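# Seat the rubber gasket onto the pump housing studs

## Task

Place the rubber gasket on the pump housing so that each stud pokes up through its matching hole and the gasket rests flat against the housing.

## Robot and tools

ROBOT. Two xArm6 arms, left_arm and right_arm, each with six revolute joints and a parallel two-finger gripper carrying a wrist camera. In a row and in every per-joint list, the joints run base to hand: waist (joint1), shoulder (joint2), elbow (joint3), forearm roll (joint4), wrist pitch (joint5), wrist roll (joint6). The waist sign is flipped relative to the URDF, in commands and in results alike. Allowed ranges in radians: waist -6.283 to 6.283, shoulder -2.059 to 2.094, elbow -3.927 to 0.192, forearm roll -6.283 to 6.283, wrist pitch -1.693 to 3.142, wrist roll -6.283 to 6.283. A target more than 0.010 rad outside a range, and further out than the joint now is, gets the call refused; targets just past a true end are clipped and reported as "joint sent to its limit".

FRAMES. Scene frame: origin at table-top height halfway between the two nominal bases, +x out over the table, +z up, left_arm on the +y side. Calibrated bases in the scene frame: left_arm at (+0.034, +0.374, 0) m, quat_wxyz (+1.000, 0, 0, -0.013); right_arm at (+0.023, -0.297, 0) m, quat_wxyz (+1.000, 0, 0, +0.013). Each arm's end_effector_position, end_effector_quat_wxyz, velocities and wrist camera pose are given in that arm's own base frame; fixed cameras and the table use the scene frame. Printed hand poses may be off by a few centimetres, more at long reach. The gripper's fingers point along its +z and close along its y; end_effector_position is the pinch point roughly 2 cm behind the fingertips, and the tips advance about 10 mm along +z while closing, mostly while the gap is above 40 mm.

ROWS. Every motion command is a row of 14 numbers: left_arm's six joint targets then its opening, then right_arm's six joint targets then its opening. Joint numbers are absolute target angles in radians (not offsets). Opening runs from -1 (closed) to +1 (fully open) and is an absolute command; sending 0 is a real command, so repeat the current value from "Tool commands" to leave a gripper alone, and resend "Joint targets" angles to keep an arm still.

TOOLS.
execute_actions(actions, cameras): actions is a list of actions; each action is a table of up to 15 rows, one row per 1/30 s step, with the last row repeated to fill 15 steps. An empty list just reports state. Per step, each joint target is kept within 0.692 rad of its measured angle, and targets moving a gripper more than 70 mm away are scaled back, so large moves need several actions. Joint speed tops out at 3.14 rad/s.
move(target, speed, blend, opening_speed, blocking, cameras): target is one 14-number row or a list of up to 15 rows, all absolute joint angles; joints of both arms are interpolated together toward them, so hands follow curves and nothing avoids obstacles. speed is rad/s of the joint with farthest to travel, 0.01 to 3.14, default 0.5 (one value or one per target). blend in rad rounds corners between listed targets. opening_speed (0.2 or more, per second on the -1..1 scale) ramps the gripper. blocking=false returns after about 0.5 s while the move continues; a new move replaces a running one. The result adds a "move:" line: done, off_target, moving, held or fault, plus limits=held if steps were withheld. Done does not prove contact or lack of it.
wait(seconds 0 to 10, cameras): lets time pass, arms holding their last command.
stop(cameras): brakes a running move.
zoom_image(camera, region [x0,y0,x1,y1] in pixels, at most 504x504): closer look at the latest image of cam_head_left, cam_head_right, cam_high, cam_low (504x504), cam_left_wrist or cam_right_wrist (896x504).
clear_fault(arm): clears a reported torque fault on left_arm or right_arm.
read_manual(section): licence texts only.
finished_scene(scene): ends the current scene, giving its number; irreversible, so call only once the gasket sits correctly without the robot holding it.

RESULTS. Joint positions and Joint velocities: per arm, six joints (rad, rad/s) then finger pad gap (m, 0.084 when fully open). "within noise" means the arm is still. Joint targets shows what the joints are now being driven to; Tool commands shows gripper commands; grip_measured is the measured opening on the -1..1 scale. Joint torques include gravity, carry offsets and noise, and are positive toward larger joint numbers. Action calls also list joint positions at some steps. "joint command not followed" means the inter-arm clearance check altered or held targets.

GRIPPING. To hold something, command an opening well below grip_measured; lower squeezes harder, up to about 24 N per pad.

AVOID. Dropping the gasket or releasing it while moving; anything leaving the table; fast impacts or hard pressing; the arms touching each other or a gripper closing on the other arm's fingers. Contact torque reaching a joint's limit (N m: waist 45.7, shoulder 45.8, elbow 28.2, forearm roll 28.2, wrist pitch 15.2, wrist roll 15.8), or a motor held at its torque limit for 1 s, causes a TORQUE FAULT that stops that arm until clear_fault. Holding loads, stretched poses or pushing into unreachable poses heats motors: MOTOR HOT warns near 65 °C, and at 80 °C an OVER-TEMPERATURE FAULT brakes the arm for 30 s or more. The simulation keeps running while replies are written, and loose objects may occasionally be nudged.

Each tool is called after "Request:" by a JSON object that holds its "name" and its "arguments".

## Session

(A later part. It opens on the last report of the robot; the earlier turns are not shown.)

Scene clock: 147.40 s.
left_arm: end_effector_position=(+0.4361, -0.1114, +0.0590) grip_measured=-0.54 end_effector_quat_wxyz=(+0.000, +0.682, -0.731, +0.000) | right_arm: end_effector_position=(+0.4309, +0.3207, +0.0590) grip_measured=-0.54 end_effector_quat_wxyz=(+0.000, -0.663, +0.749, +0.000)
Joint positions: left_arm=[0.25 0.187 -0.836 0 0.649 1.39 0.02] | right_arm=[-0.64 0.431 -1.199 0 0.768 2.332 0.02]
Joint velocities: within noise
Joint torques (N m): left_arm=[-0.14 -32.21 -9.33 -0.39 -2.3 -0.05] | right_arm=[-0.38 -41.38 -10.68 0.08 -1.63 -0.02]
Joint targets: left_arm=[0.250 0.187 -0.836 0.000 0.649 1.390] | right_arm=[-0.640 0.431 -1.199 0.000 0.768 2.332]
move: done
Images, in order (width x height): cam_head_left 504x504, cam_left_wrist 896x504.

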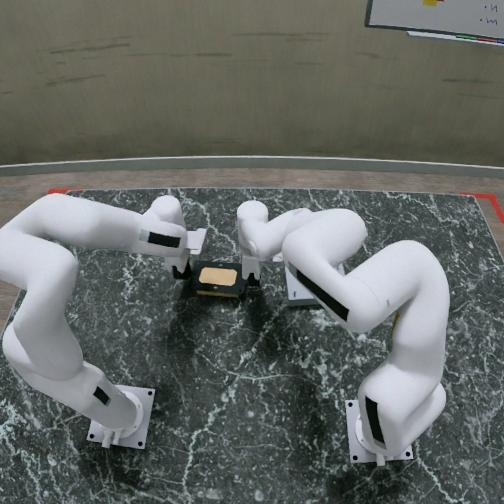

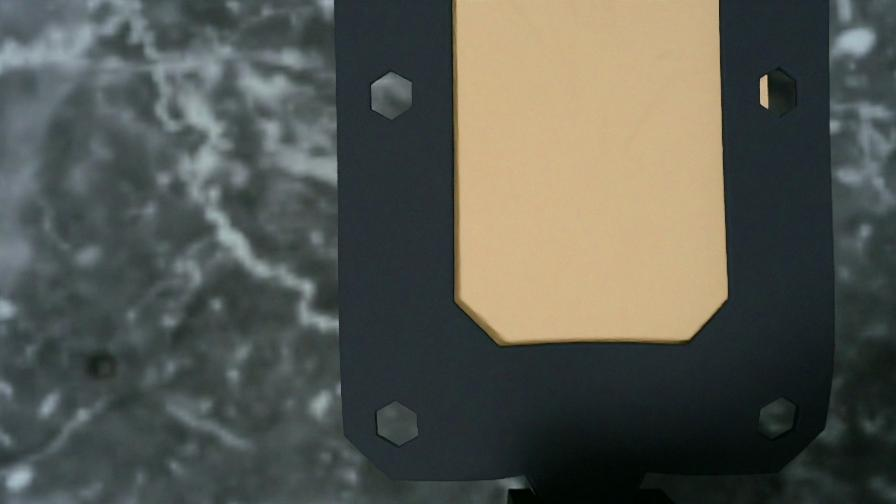

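Request:
{"name": "move", "arguments": {"target": [0.2501,0.1181,-0.8543,0,0.7362,1.3899,-0.56,-0.6399,0.3759,-1.2167,0,0.8408,2.3319,-0.56], "speed": 0.08, "opening_speed": 0.5}}

Request:
{"name": "zoom_image", "arguments": {"camera": "cam_low", "region": [190, 250, 290, 320]}}

Request:
{"name": "zoom_image", "arguments": {"camera": "cam_head_left", "region": [150, 220, 290, 320]}}

Scene clock: 157.73 s.
left_arm: end_effector_position=(+0.4360, -0.1114, +0.0899) grip_measured=-0.58 end_effector_quat_wxyz=(+0.000, +0.682, -0.731, +0.000) | right_arm: end_effector_position=(+0.4308, +0.3207, +0.0898) grip_measured=-0.58 end_effector_quat_wxyz=(+0.000, -0.663, +0.749, +0.000)
Joint positions: left_arm=[0.25 0.118 -0.854 0 0.736 1.39 0.019] | right_arm=[-0.64 0.376 -1.217 0 0.841 2.332 0.019]
Joint velocities: within noise
Joint torques (N m): left_arm=[0.08 -31.96 -9.93 -0.32 -2.13 -0.07] | right_arm=[-0.59 -41.17 -11.22 0.09 -1.52 -0.06]
Joint targets: left_arm=[0.250 0.118 -0.854 0.000 0.736 1.390] | right_arm=[-0.640 0.376 -1.217 0.000 0.841 2.332]
move: done

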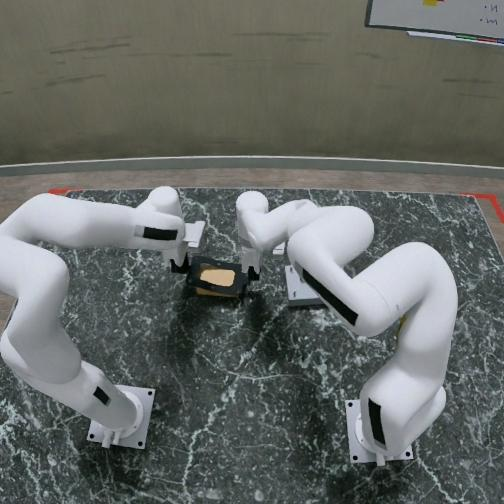

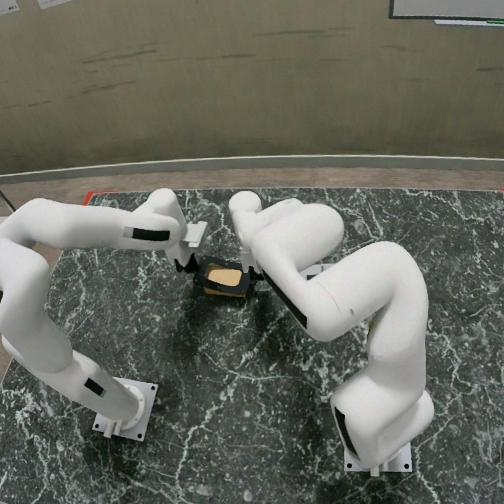

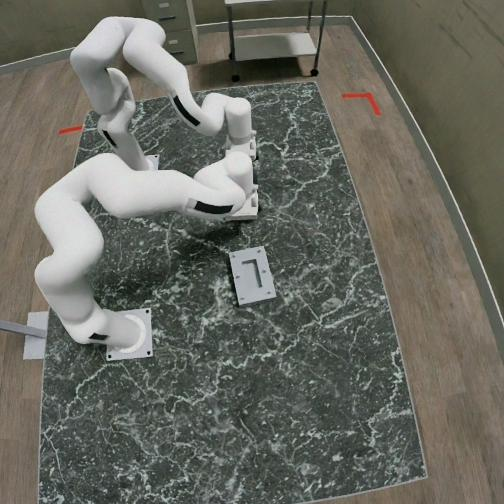

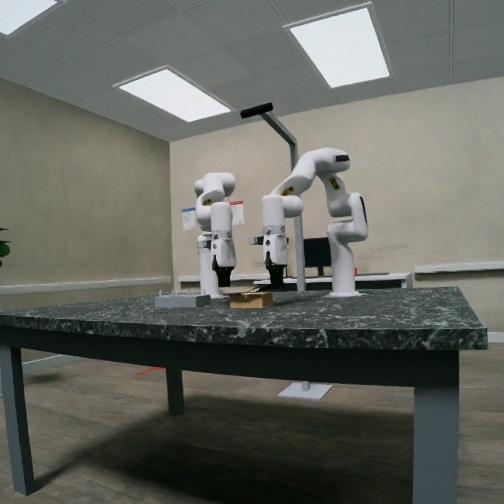

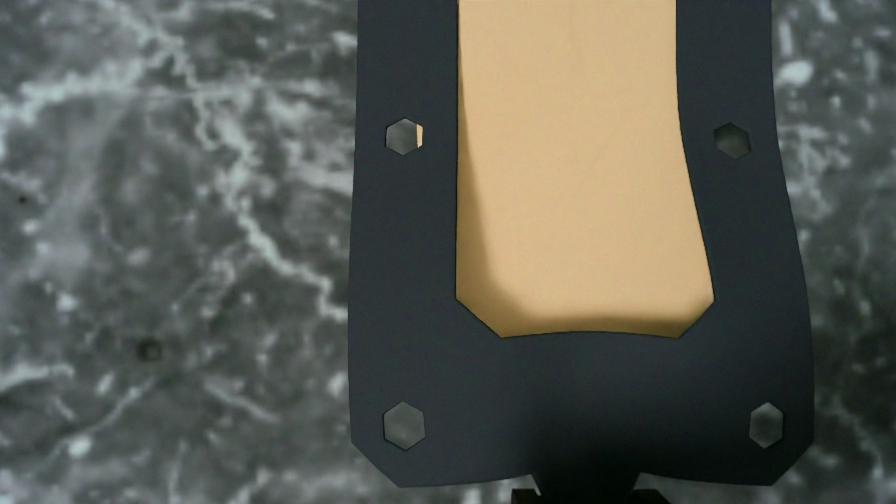

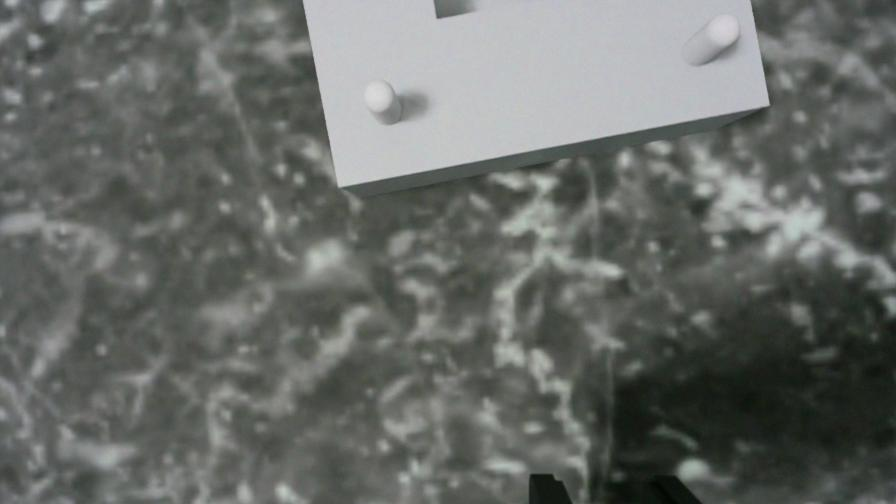

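Scaled by 5.040 from the camera's 504x504 image, which has a finer 720x720 frame.

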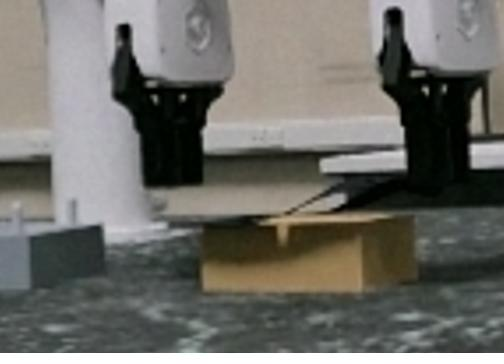

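Scaled by 3.600 from the camera's 504x504 image, which has a finer 720x720 frame.

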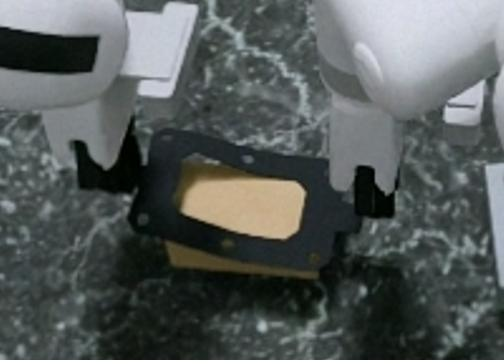

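Request:
{"name": "move", "arguments": {"target": [[0.2501,0.187,-0.8357,0,0.6487,1.3899,-0.56,-0.6399,0.4312,-1.199,0,0.7678,2.3319,-0.56],[0.2501,0.187,-0.8357,0,0.6487,1.3899,0.15,-0.6399,0.4312,-1.199,0,0.7678,2.3319,0.15]], "speed": 0.08, "opening_speed": 0.7, "cameras": ["cam_left_wrist","cam_right_wrist","cam_head_left"]}}

Request:
{"name": "zoom_image", "arguments": {"camera": "cam_head_left", "region": [150, 220, 290, 320]}}

Scene clock: 172.07 s.
left_arm: end_effector_position=(+0.4361, -0.1114, +0.0590) grip_measured=+0.14 end_effector_quat_wxyz=(+0.000, +0.682, -0.731, +0.000) | right_arm: end_effector_position=(+0.4309, +0.3207, +0.0590) grip_measured=+0.14 end_effector_quat_wxyz=(+0.000, -0.663, +0.749, +0.000)
Joint positions: left_arm=[0.25 0.187 -0.836 0 0.649 1.39 0.05] | right_arm=[-0.64 0.431 -1.199 0 0.768 2.332 0.05]
Joint velocities: within noise
Joint torques (N m): left_arm=[-0.17 -30.93 -9.58 -0.25 -2.03 -0.16] | right_arm=[-0.66 -40.6 -10.91 0.02 -1.55 -0.03]
Joint targets: left_arm=[0.250 0.187 -0.836 0.000 0.649 1.390] | right_arm=[-0.640 0.431 -1.199 0.000 0.768 2.332]
move: done
Images, in order (width x height): cam_head_left 504x504, cam_left_wrist 896x504, cam_right_wrist 896x504.

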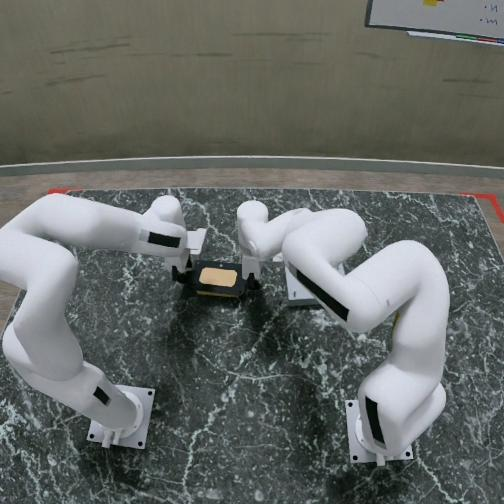

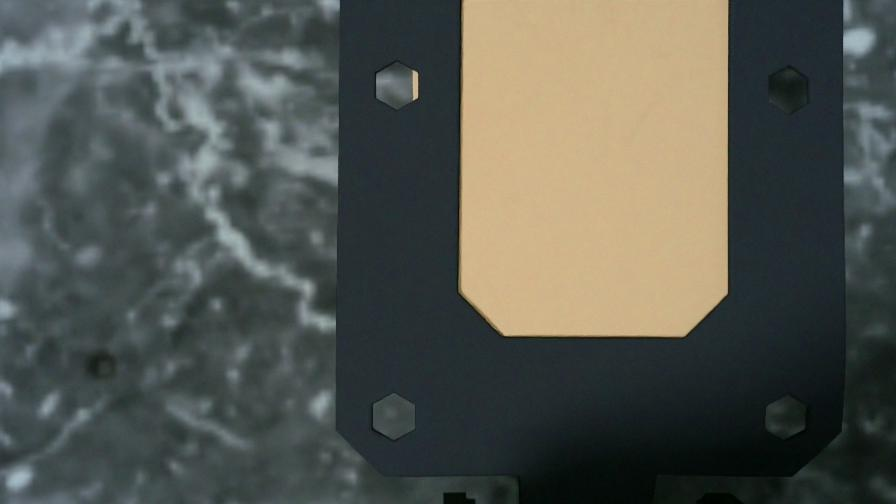

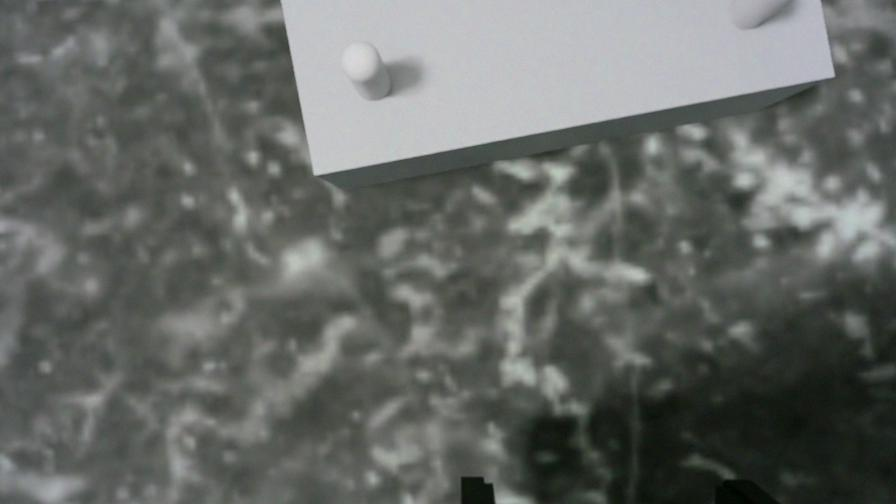

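Scaled by 3.600 from the camera's 504x504 image, which has a finer 720x720 frame.

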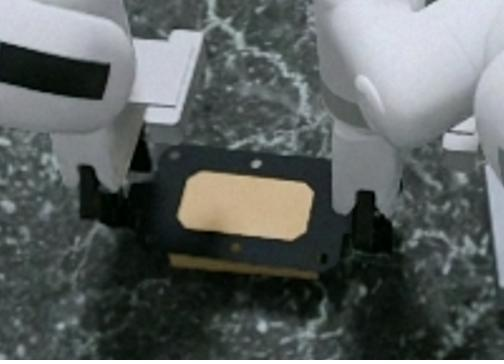

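Request:
{"name": "move", "arguments": {"target": [[0.2569,0.1982,-0.8365,0,0.6383,1.3831,0.15,-0.6469,0.4491,-1.2131,0,0.764,2.3389,0.15],[0.2569,0.1982,-0.8365,0,0.6383,1.3831,-0.54,-0.6469,0.4491,-1.2131,0,0.764,2.3389,-0.54],[0.2569,0.1202,-0.857,0,0.7368,1.3831,-0.56,-0.6469,0.3865,-1.2331,0,0.8466,2.3389,-0.56]], "speed": 0.08, "opening_speed": 0.7}}

Request:
{"name": "zoom_image", "arguments": {"camera": "cam_low", "region": [190, 250, 290, 320]}}

Request:
{"name": "zoom_image", "arguments": {"camera": "cam_head_left", "region": [150, 220, 290, 320]}}

Scene clock: 188.87 s.
left_arm: end_effector_position=(+0.4360, -0.1145, +0.0900) grip_measured=-0.58 end_effector_quat_wxyz=(+0.000, +0.682, -0.731, +0.000) | right_arm: end_effector_position=(+0.4314, +0.3259, +0.0900) grip_measured=-0.58 end_effector_quat_wxyz=(+0.000, -0.663, +0.749, +0.000)
Joint positions: left_arm=[0.257 0.12 -0.857 0 0.737 1.383 0.019] | right_arm=[-0.647 0.386 -1.233 0 0.847 2.339 0.019]
Joint velocities: within noise
Joint torques (N m): left_arm=[-0.32 -32.17 -9.91 -0.03 -2.21 -0.16] | right_arm=[-0.15 -41.42 -11.01 0.01 -1.46 -0.11]
Joint targets: left_arm=[0.257 0.120 -0.857 0.000 0.737 1.383] | right_arm=[-0.647 0.387 -1.233 0.000 0.847 2.339]
move: done

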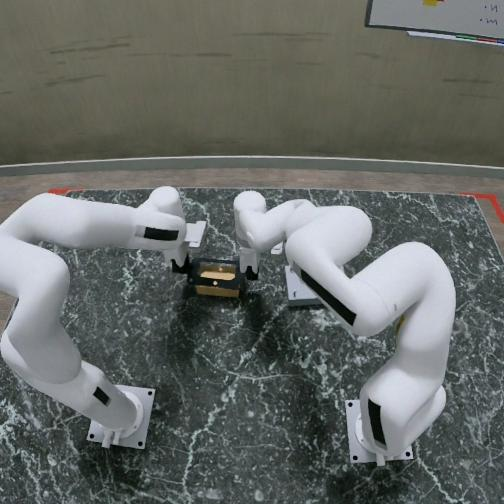

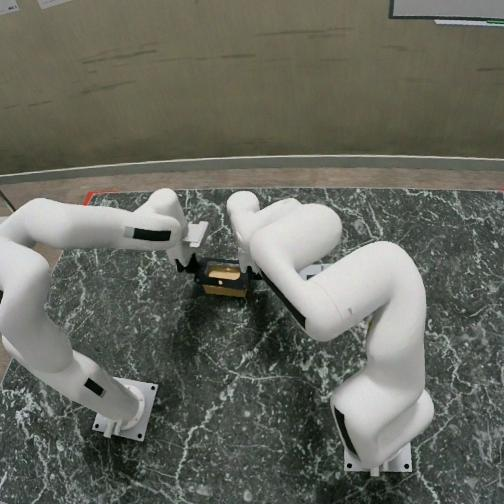

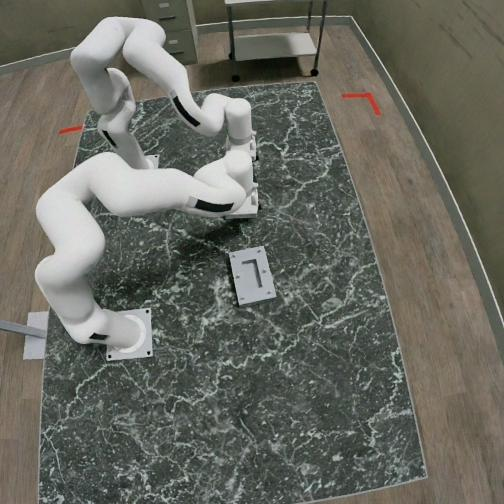

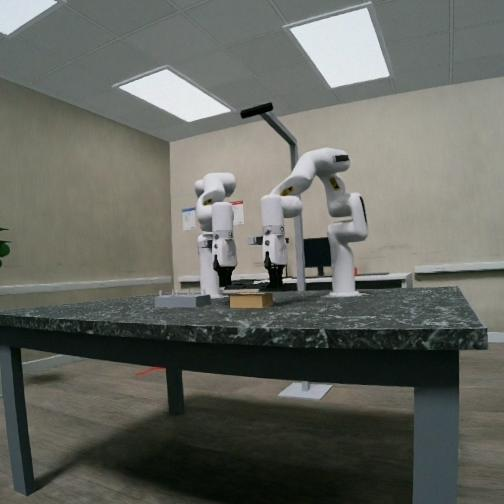

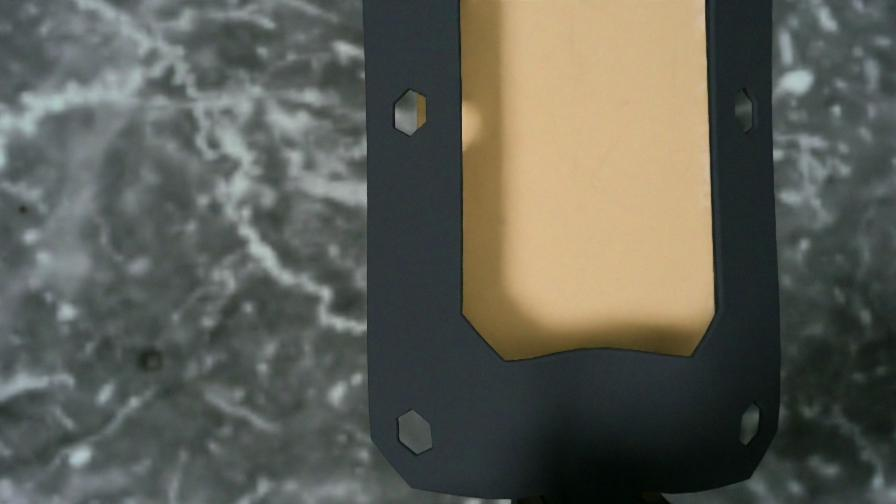

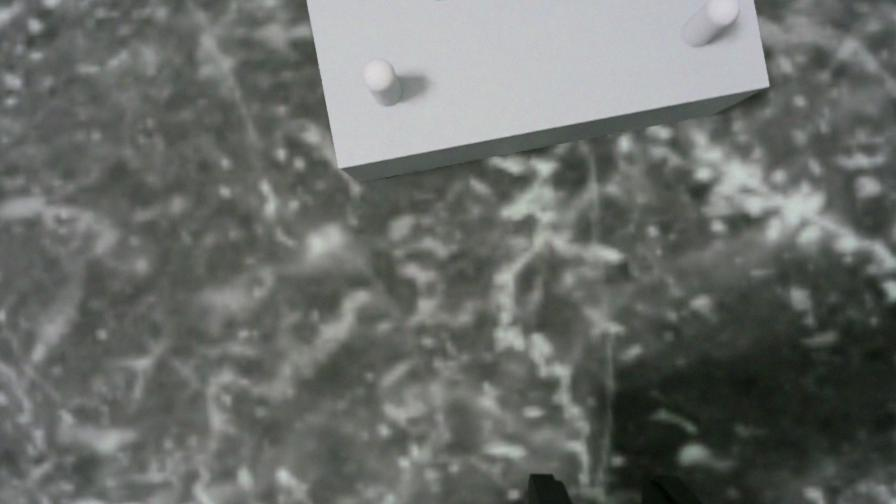

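Scaled by 5.040 from the camera's 504x504 image, which has a finer 720x720 frame.

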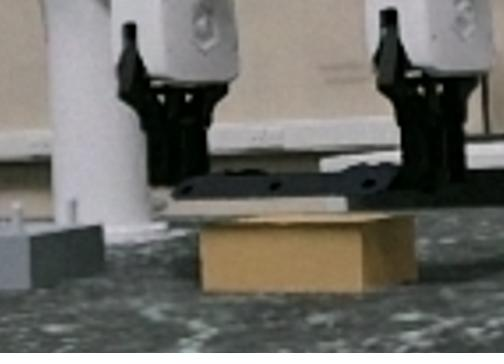

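Scaled by 3.600 from the camera's 504x504 image, which has a finer 720x720 frame.

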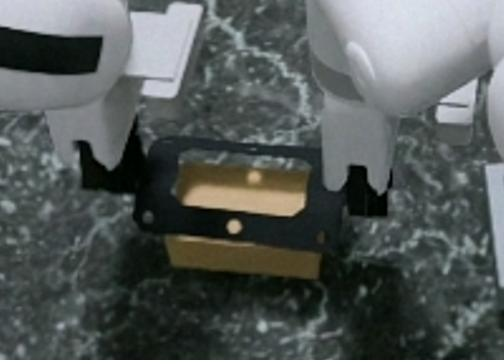

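Request:
{"name": "move", "arguments": {"target": [0.2569,0.1202,-0.857,0,0.7368,1.3831,-0.44,-0.6469,0.3865,-1.2331,0,0.8466,2.3389,-0.44], "opening_speed": 0.2, "cameras": ["cam_left_wrist","cam_low","cam_head_left"]}}

Request:
{"name": "zoom_image", "arguments": {"camera": "cam_low", "region": [190, 250, 290, 320]}}

Request:
{"name": "zoom_image", "arguments": {"camera": "cam_head_left", "region": [150, 220, 290, 320]}}

Scene clock: 196.43 s.
left_arm: end_effector_position=(+0.4360, -0.1145, +0.0900) grip_measured=-0.46 end_effector_quat_wxyz=(+0.000, +0.682, -0.731, +0.000) | right_arm: end_effector_position=(+0.4314, +0.3259, +0.0900) grip_measured=-0.46 end_effector_quat_wxyz=(+0.000, -0.663, +0.749, +0.000)
Joint positions: left_arm=[0.257 0.12 -0.857 0 0.737 1.383 0.024] | right_arm=[-0.647 0.387 -1.233 0 0.847 2.339 0.024]
Joint velocities: within noise
Joint torques (N m): left_arm=[-0.23 -30.76 -9.73 0.04 -2.15 -0.11] | right_arm=[-0.15 -40.46 -11.08 0.02 -1.5 -0.07]
Joint targets: left_arm=[0.257 0.120 -0.857 0.000 0.737 1.383] | right_arm=[-0.647 0.387 -1.233 0.000 0.847 2.339]
move: done
Images, in order (width x height): cam_head_left 504x504, cam_low 504x504, cam_left_wrist 896x504.

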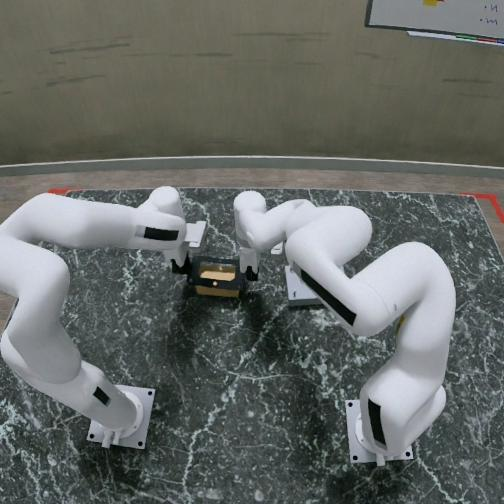

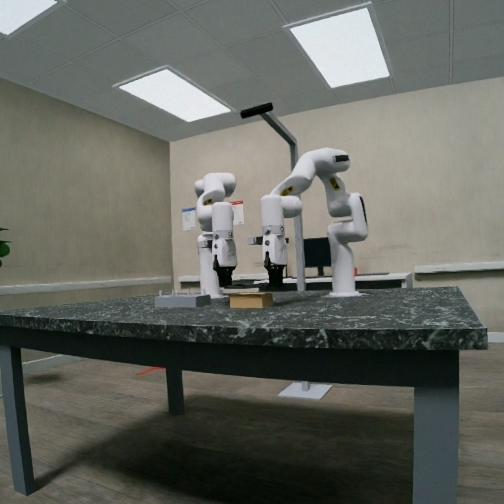

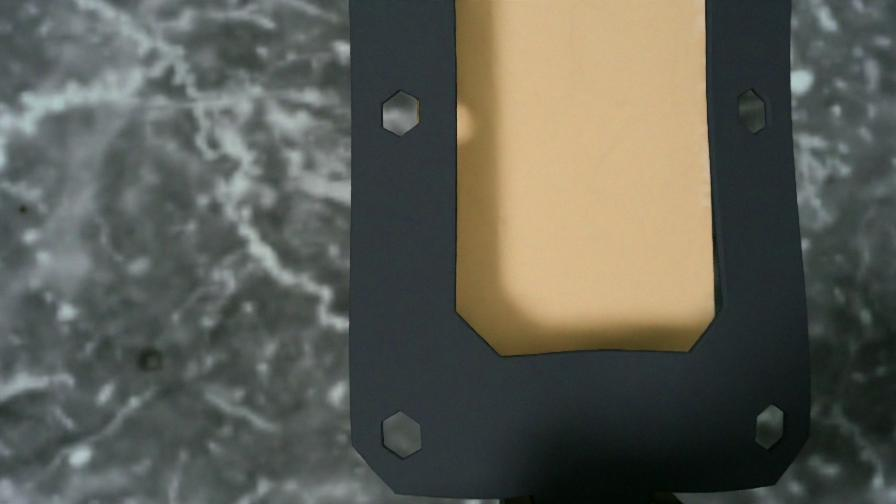

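Scaled by 5.040 from the camera's 504x504 image, which has a finer 720x720 frame.

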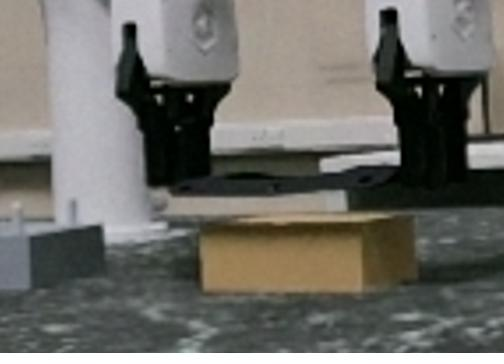

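Scaled by 3.600 from the camera's 504x504 image, which has a finer 720x720 frame.

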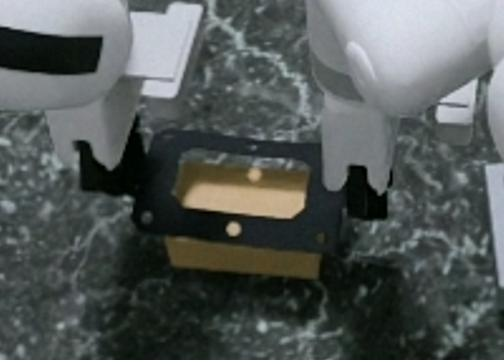

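Request:
{"name": "move", "arguments": {"target": [0.2569,0.1202,-0.857,0,0.7368,1.3831,-0.39,-0.6469,0.3865,-1.2331,0,0.8466,2.3389,-0.39], "opening_speed": 0.2, "cameras": ["cam_left_wrist","cam_low","cam_head_left"]}}

Request:
{"name": "zoom_image", "arguments": {"camera": "cam_low", "region": [190, 250, 290, 320]}}

Request:
{"name": "zoom_image", "arguments": {"camera": "cam_head_left", "region": [150, 220, 290, 320]}}

Scene clock: 201.53 s.
left_arm: end_effector_position=(+0.4360, -0.1145, +0.0900) grip_measured=-0.41 end_effector_quat_wxyz=(+0.000, +0.682, -0.731, +0.000) | right_arm: end_effector_position=(+0.4314, +0.3259, +0.0900) grip_measured=-0.41 end_effector_quat_wxyz=(+0.000, -0.663, +0.749, +0.000)
Joint positions: left_arm=[0.257 0.12 -0.857 0 0.737 1.383 0.026] | right_arm=[-0.647 0.387 -1.233 0 0.847 2.339 0.026]
Joint velocities: within noise
Joint torques (N m): left_arm=[-0.28 -30.47 -9.88 -0.28 -2.29 -0.01] | right_arm=[-0.47 -40.43 -11.09 0.03 -1.6 -0.14]
Joint targets: left_arm=[0.257 0.120 -0.857 0.000 0.737 1.383] | right_arm=[-0.647 0.387 -1.233 0.000 0.847 2.339]
move: done
Images, in order (width x height): cam_head_left 504x504, cam_low 504x504, cam_left_wrist 896x504.

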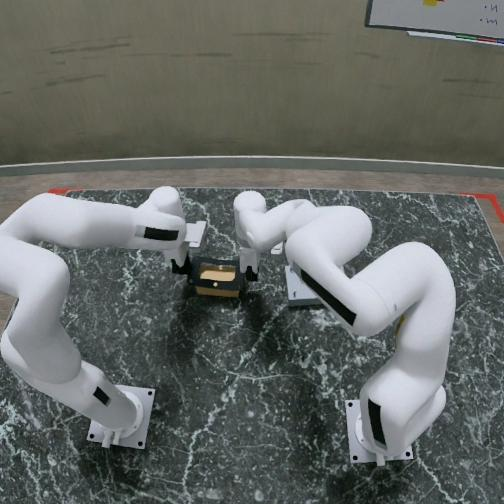

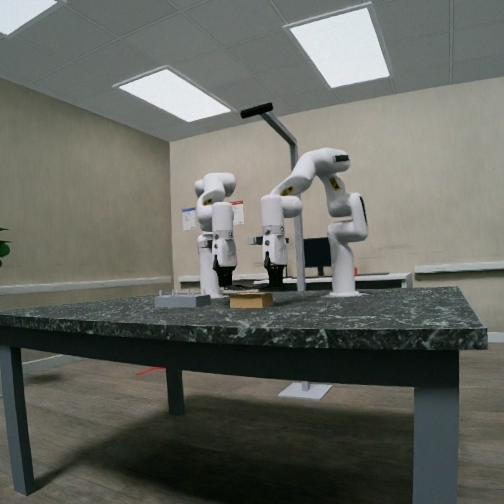

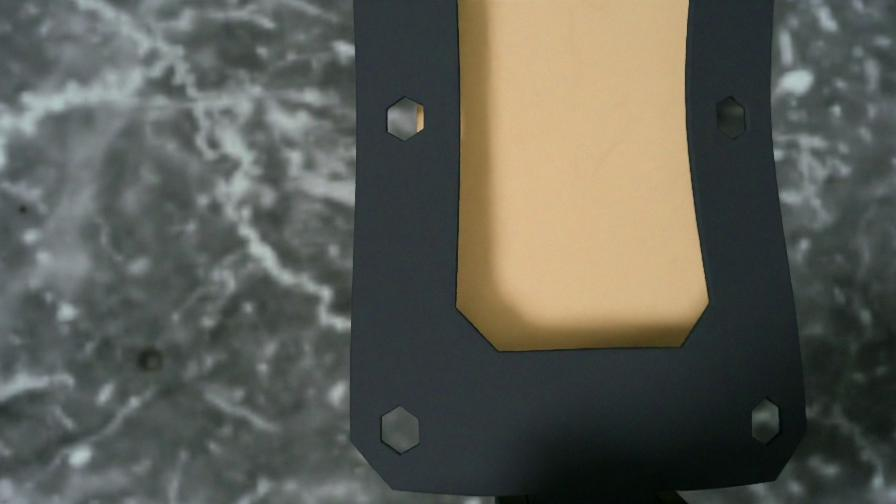

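Scaled by 5.040 from the camera's 504x504 image, which has a finer 720x720 frame.

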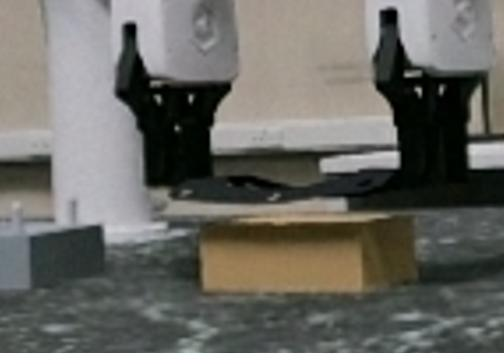

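Scaled by 3.600 from the camera's 504x504 image, which has a finer 720x720 frame.

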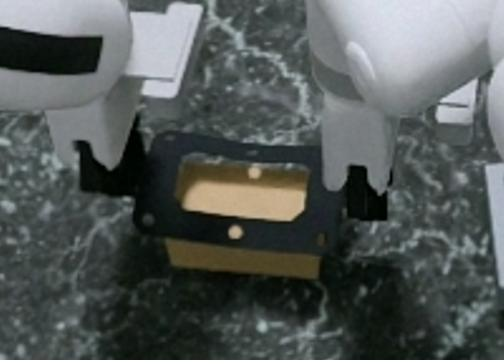

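Request:
{"name": "move", "arguments": {"target": [[0.2569,0.1202,-0.857,0,0.7368,1.3831,-0.47,-0.6469,0.3865,-1.2331,0,0.8466,2.3389,-0.47],[0.2569,0.0897,-0.8695,0,0.7798,1.3831,-0.47,-0.6469,0.362,-1.2452,0,0.8832,2.3389,-0.47],[0.4573,0.1772,-0.9835,0,0.8063,1.1197,-0.47,-0.4817,0.2073,-1.0244,0,0.8171,2.1107,-0.47],[0.6304,0.3161,-1.1776,0,0.8615,0.8836,-0.47,-0.2868,0.1024,-0.8853,0,0.7829,1.8528,-0.47],[0.7726,0.5047,-1.463,0,0.9583,0.6784,-0.47,-0.0708,0.0567,-0.828,0,0.7713,1.5738,-0.47]], "speed": 0.15, "blend": [0,0.02,0.04,0.04,0]}}

Request:
{"name": "zoom_image", "arguments": {"camera": "cam_low", "region": [130, 240, 250, 320]}}

Request:
{"name": "zoom_image", "arguments": {"camera": "cam_head_left", "region": [250, 220, 390, 320]}}

Scene clock: 241.30 s.
left_arm: end_effector_position=(+0.4191, -0.4085, +0.1052) grip_measured=-0.49 end_effector_quat_wxyz=(+0.000, +0.748, -0.664, +0.000) | right_arm: end_effector_position=(+0.4387, +0.0311, +0.1050) grip_measured=-0.49 end_effector_quat_wxyz=(+0.000, +0.731, -0.683, +0.000)
Joint positions: left_arm=[0.773 0.505 -1.463 0 0.958 0.678 0.023] | right_arm=[-0.071 0.057 -0.828 0 0.771 1.574 0.023]
Joint velocities: within noise
Joint torques (N m): left_arm=[0.14 -42.62 -10.86 -0.14 -1.95 -0.16] | right_arm=[0.71 -31.13 -10.65 -0.01 -1.84 -0.23]
Joint targets: left_arm=[0.773 0.505 -1.463 0.000 0.958 0.678] | right_arm=[-0.071 0.057 -0.828 0.000 0.771 1.574]
move: done

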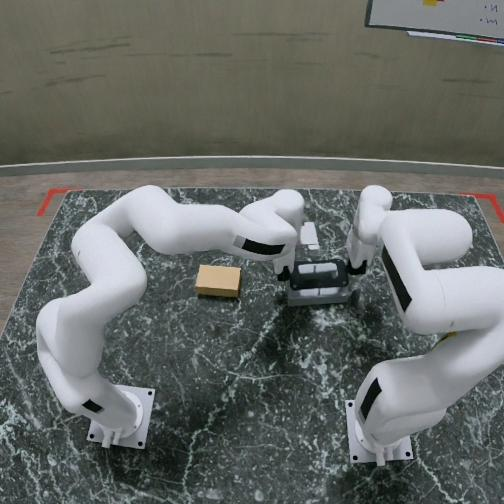

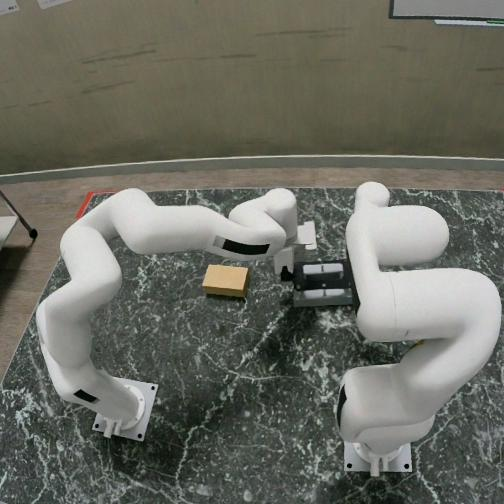

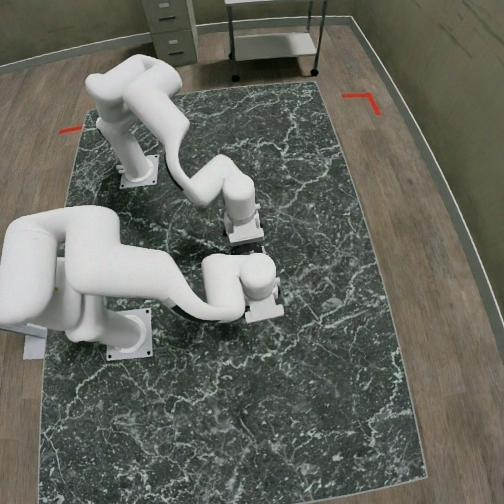

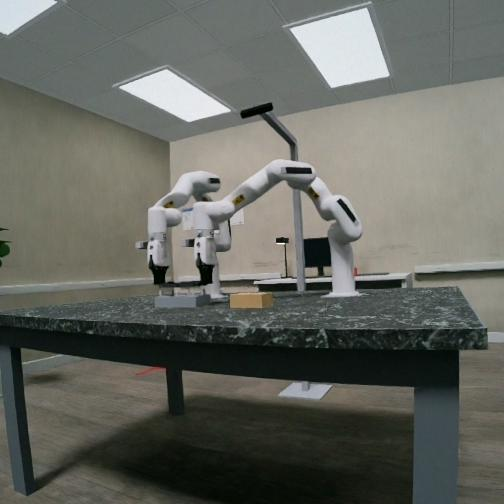

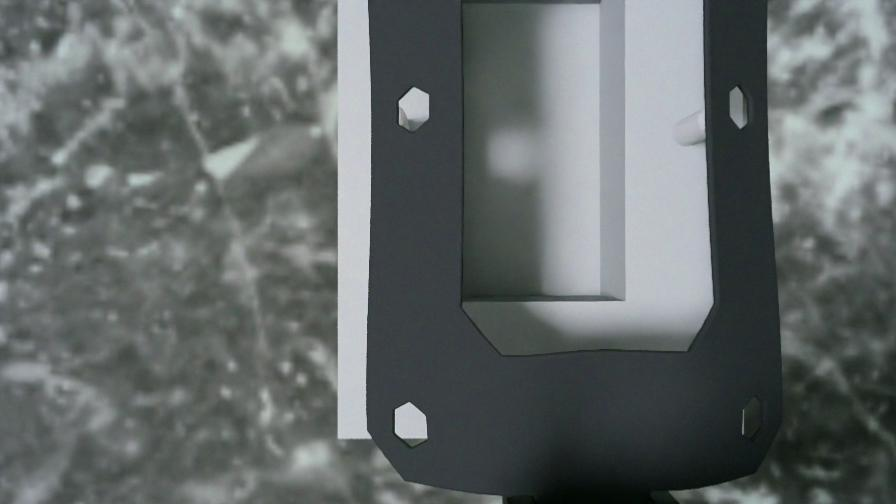

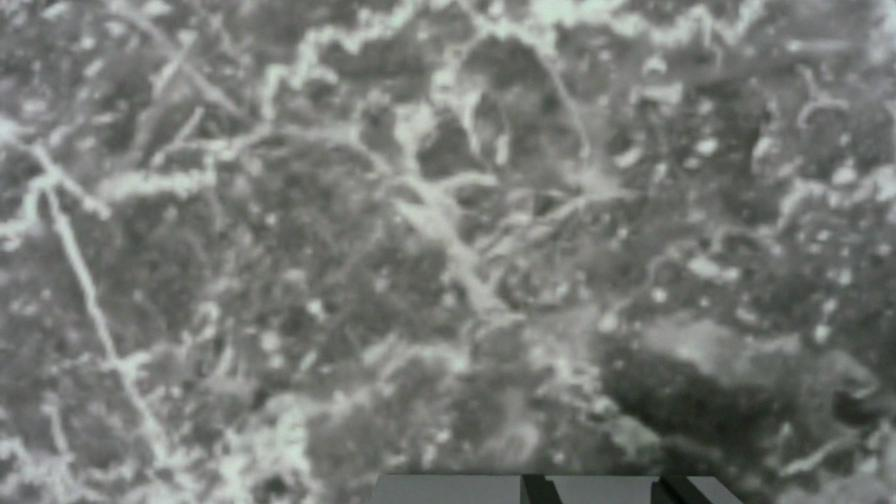

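Scaled by 4.200 from the camera's 504x504 image, which has a finer 720x720 frame.

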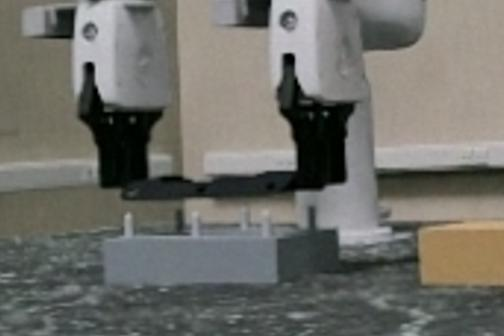

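Scaled by 3.600 from the camera's 504x504 image, which has a finer 720x720 frame.

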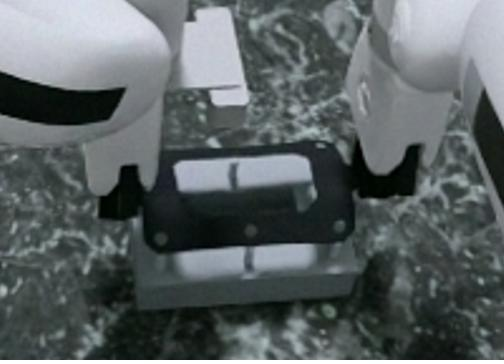

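Request:
{"name": "move", "arguments": {"target": [0.7726,0.5335,-1.4464,0,0.9129,0.6784,-0.47,-0.0708,0.0988,-0.8121,0,0.7133,1.5738,-0.47], "speed": 0.1, "cameras": ["cam_left_wrist","cam_low","cam_head_left"]}}

Request:
{"name": "zoom_image", "arguments": {"camera": "cam_low", "region": [130, 240, 250, 320]}}

Request:
{"name": "move", "arguments": {"target": [0.7726,0.554,-1.4377,0,0.8837,0.6784,-0.47,-0.0708,0.1277,-0.803,0,0.6753,1.5738,-0.47], "speed": 0.1, "cameras": ["cam_left_wrist","cam_low","cam_head_left"]}}

Request:
{"name": "zoom_image", "arguments": {"camera": "cam_low", "region": [130, 240, 250, 320]}}

Request:
{"name": "zoom_image", "arguments": {"camera": "cam_head_left", "region": [250, 220, 390, 320]}}

Scene clock: 258.73 s.
left_arm: end_effector_position=(+0.4190, -0.4084, +0.0852) grip_measured=-0.49 end_effector_quat_wxyz=(+0.000, +0.748, -0.664, +0.000) | right_arm: end_effector_position=(+0.4389, +0.0311, +0.0851) grip_measured=-0.49 end_effector_quat_wxyz=(+0.000, +0.731, -0.683, +0.000)
Joint positions: left_arm=[0.773 0.533 -1.446 0 0.913 0.678 0.023] | right_arm=[-0.071 0.099 -0.812 0 0.713 1.574 0.023]
Joint velocities: within noise
Joint torques (N m): left_arm=[-0.45 -42.94 -10.52 -0.25 -2.16 -0.06] | right_arm=[0 -30.21 -10.31 0 -1.86 0.02]
Joint targets: left_arm=[0.773 0.534 -1.446 0.000 0.913 0.678] | right_arm=[-0.071 0.099 -0.812 0.000 0.713 1.574]
move: done
Images, in order (width x height): cam_head_left 504x504, cam_low 504x504, cam_left_wrist 896x504.

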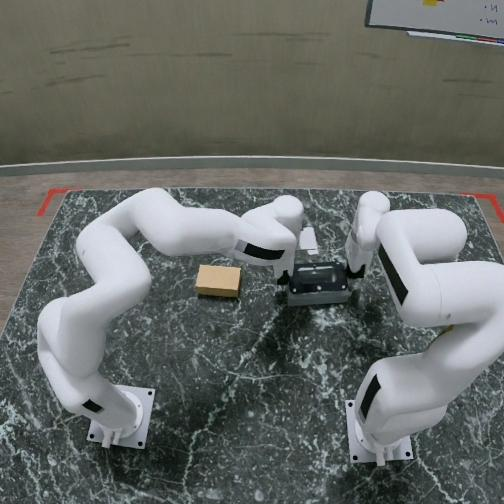

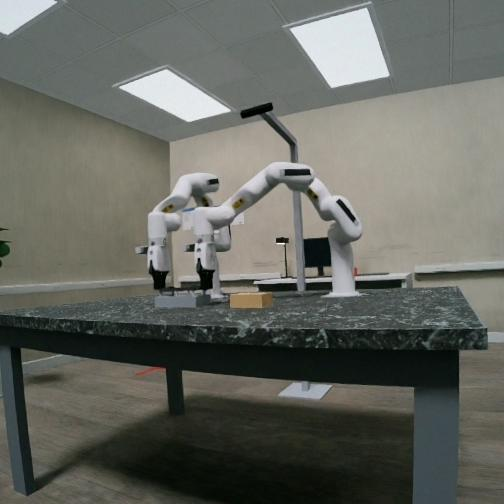

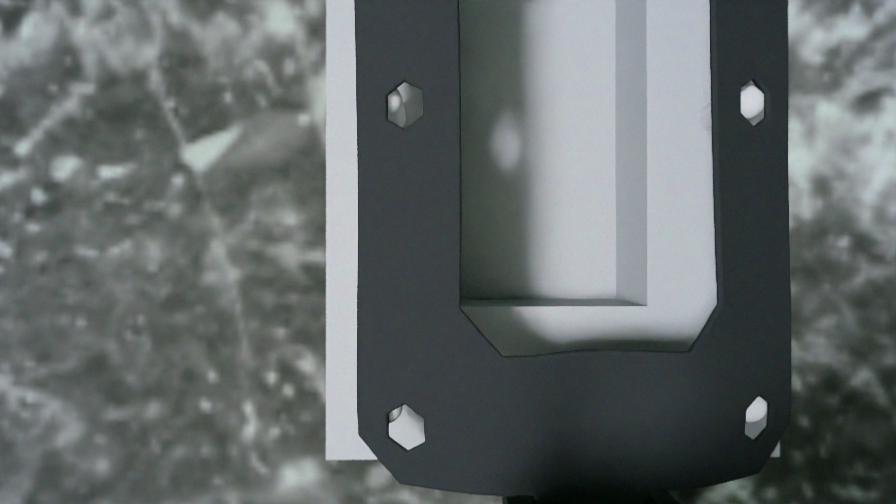

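Scaled by 4.200 from the camera's 504x504 image, which has a finer 720x720 frame.

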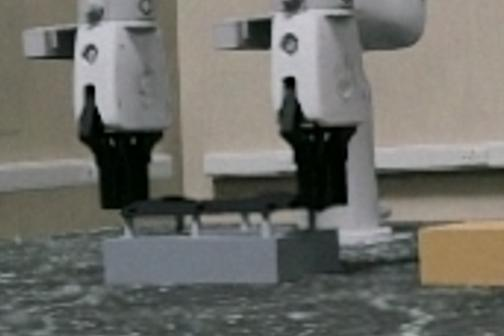

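Scene clock: 259.50 s.
left_arm: end_effector_position=(+0.4190, -0.4084, +0.0720) grip_measured=-0.49 end_effector_quat_wxyz=(+0.000, +0.748, -0.664, +0.000) | right_arm: end_effector_position=(+0.4388, +0.0311, +0.0720) grip_measured=-0.49 end_effector_quat_wxyz=(+0.000, +0.731, -0.683, +0.000)
Joint positions: left_arm=[0.773 0.554 -1.438 0 0.884 0.678 0.023] | right_arm=[-0.071 0.128 -0.803 0 0.675 1.574 0.023]
Joint velocities: within noise
Joint torques (N m): left_arm=[-0.56 -43.24 -10.56 -0.05 -2.36 -0.02] | right_arm=[0.16 -30.69 -10.07 0.03 -1.8 0.04]
Joint targets: left_arm=[0.773 0.554 -1.438 0.000 0.884 0.678] | right_arm=[-0.071 0.128 -0.803 0.000 0.675 1.574]
move: done
Images, in order (width x height): cam_head_left 504x504, cam_low 504x504, cam_left_wrist 896x504.

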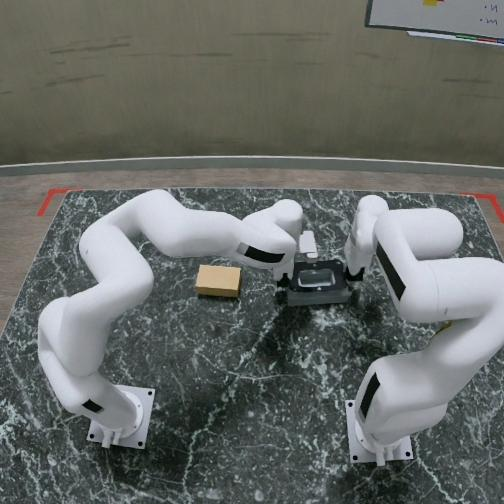

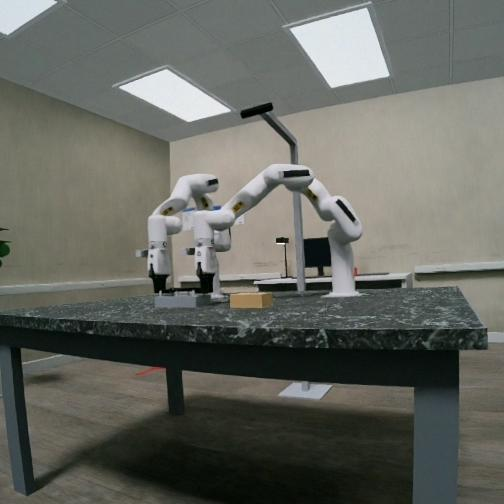

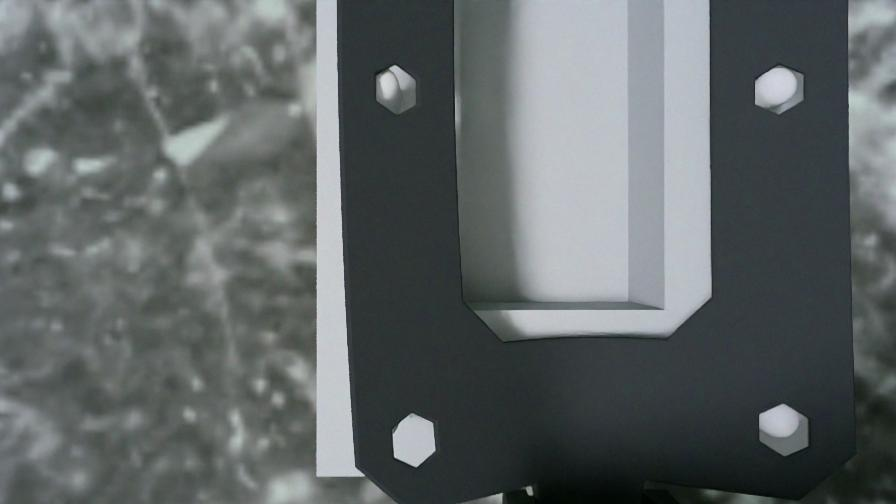

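Scaled by 4.200 from the camera's 504x504 image, which has a finer 720x720 frame.

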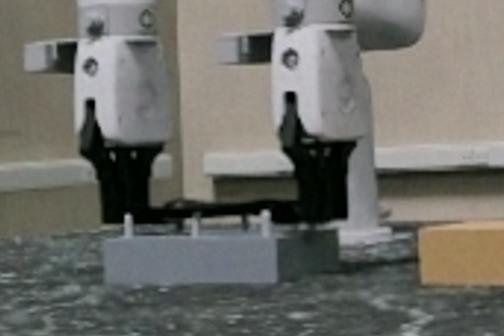

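Scaled by 3.600 from the camera's 504x504 image, which has a finer 720x720 frame.

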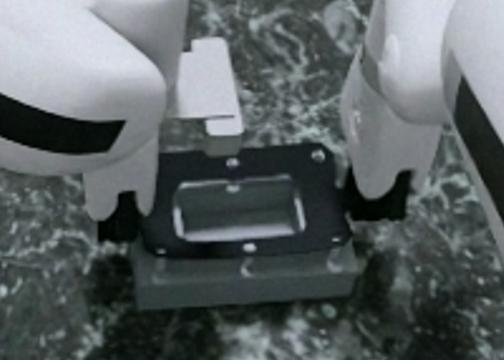

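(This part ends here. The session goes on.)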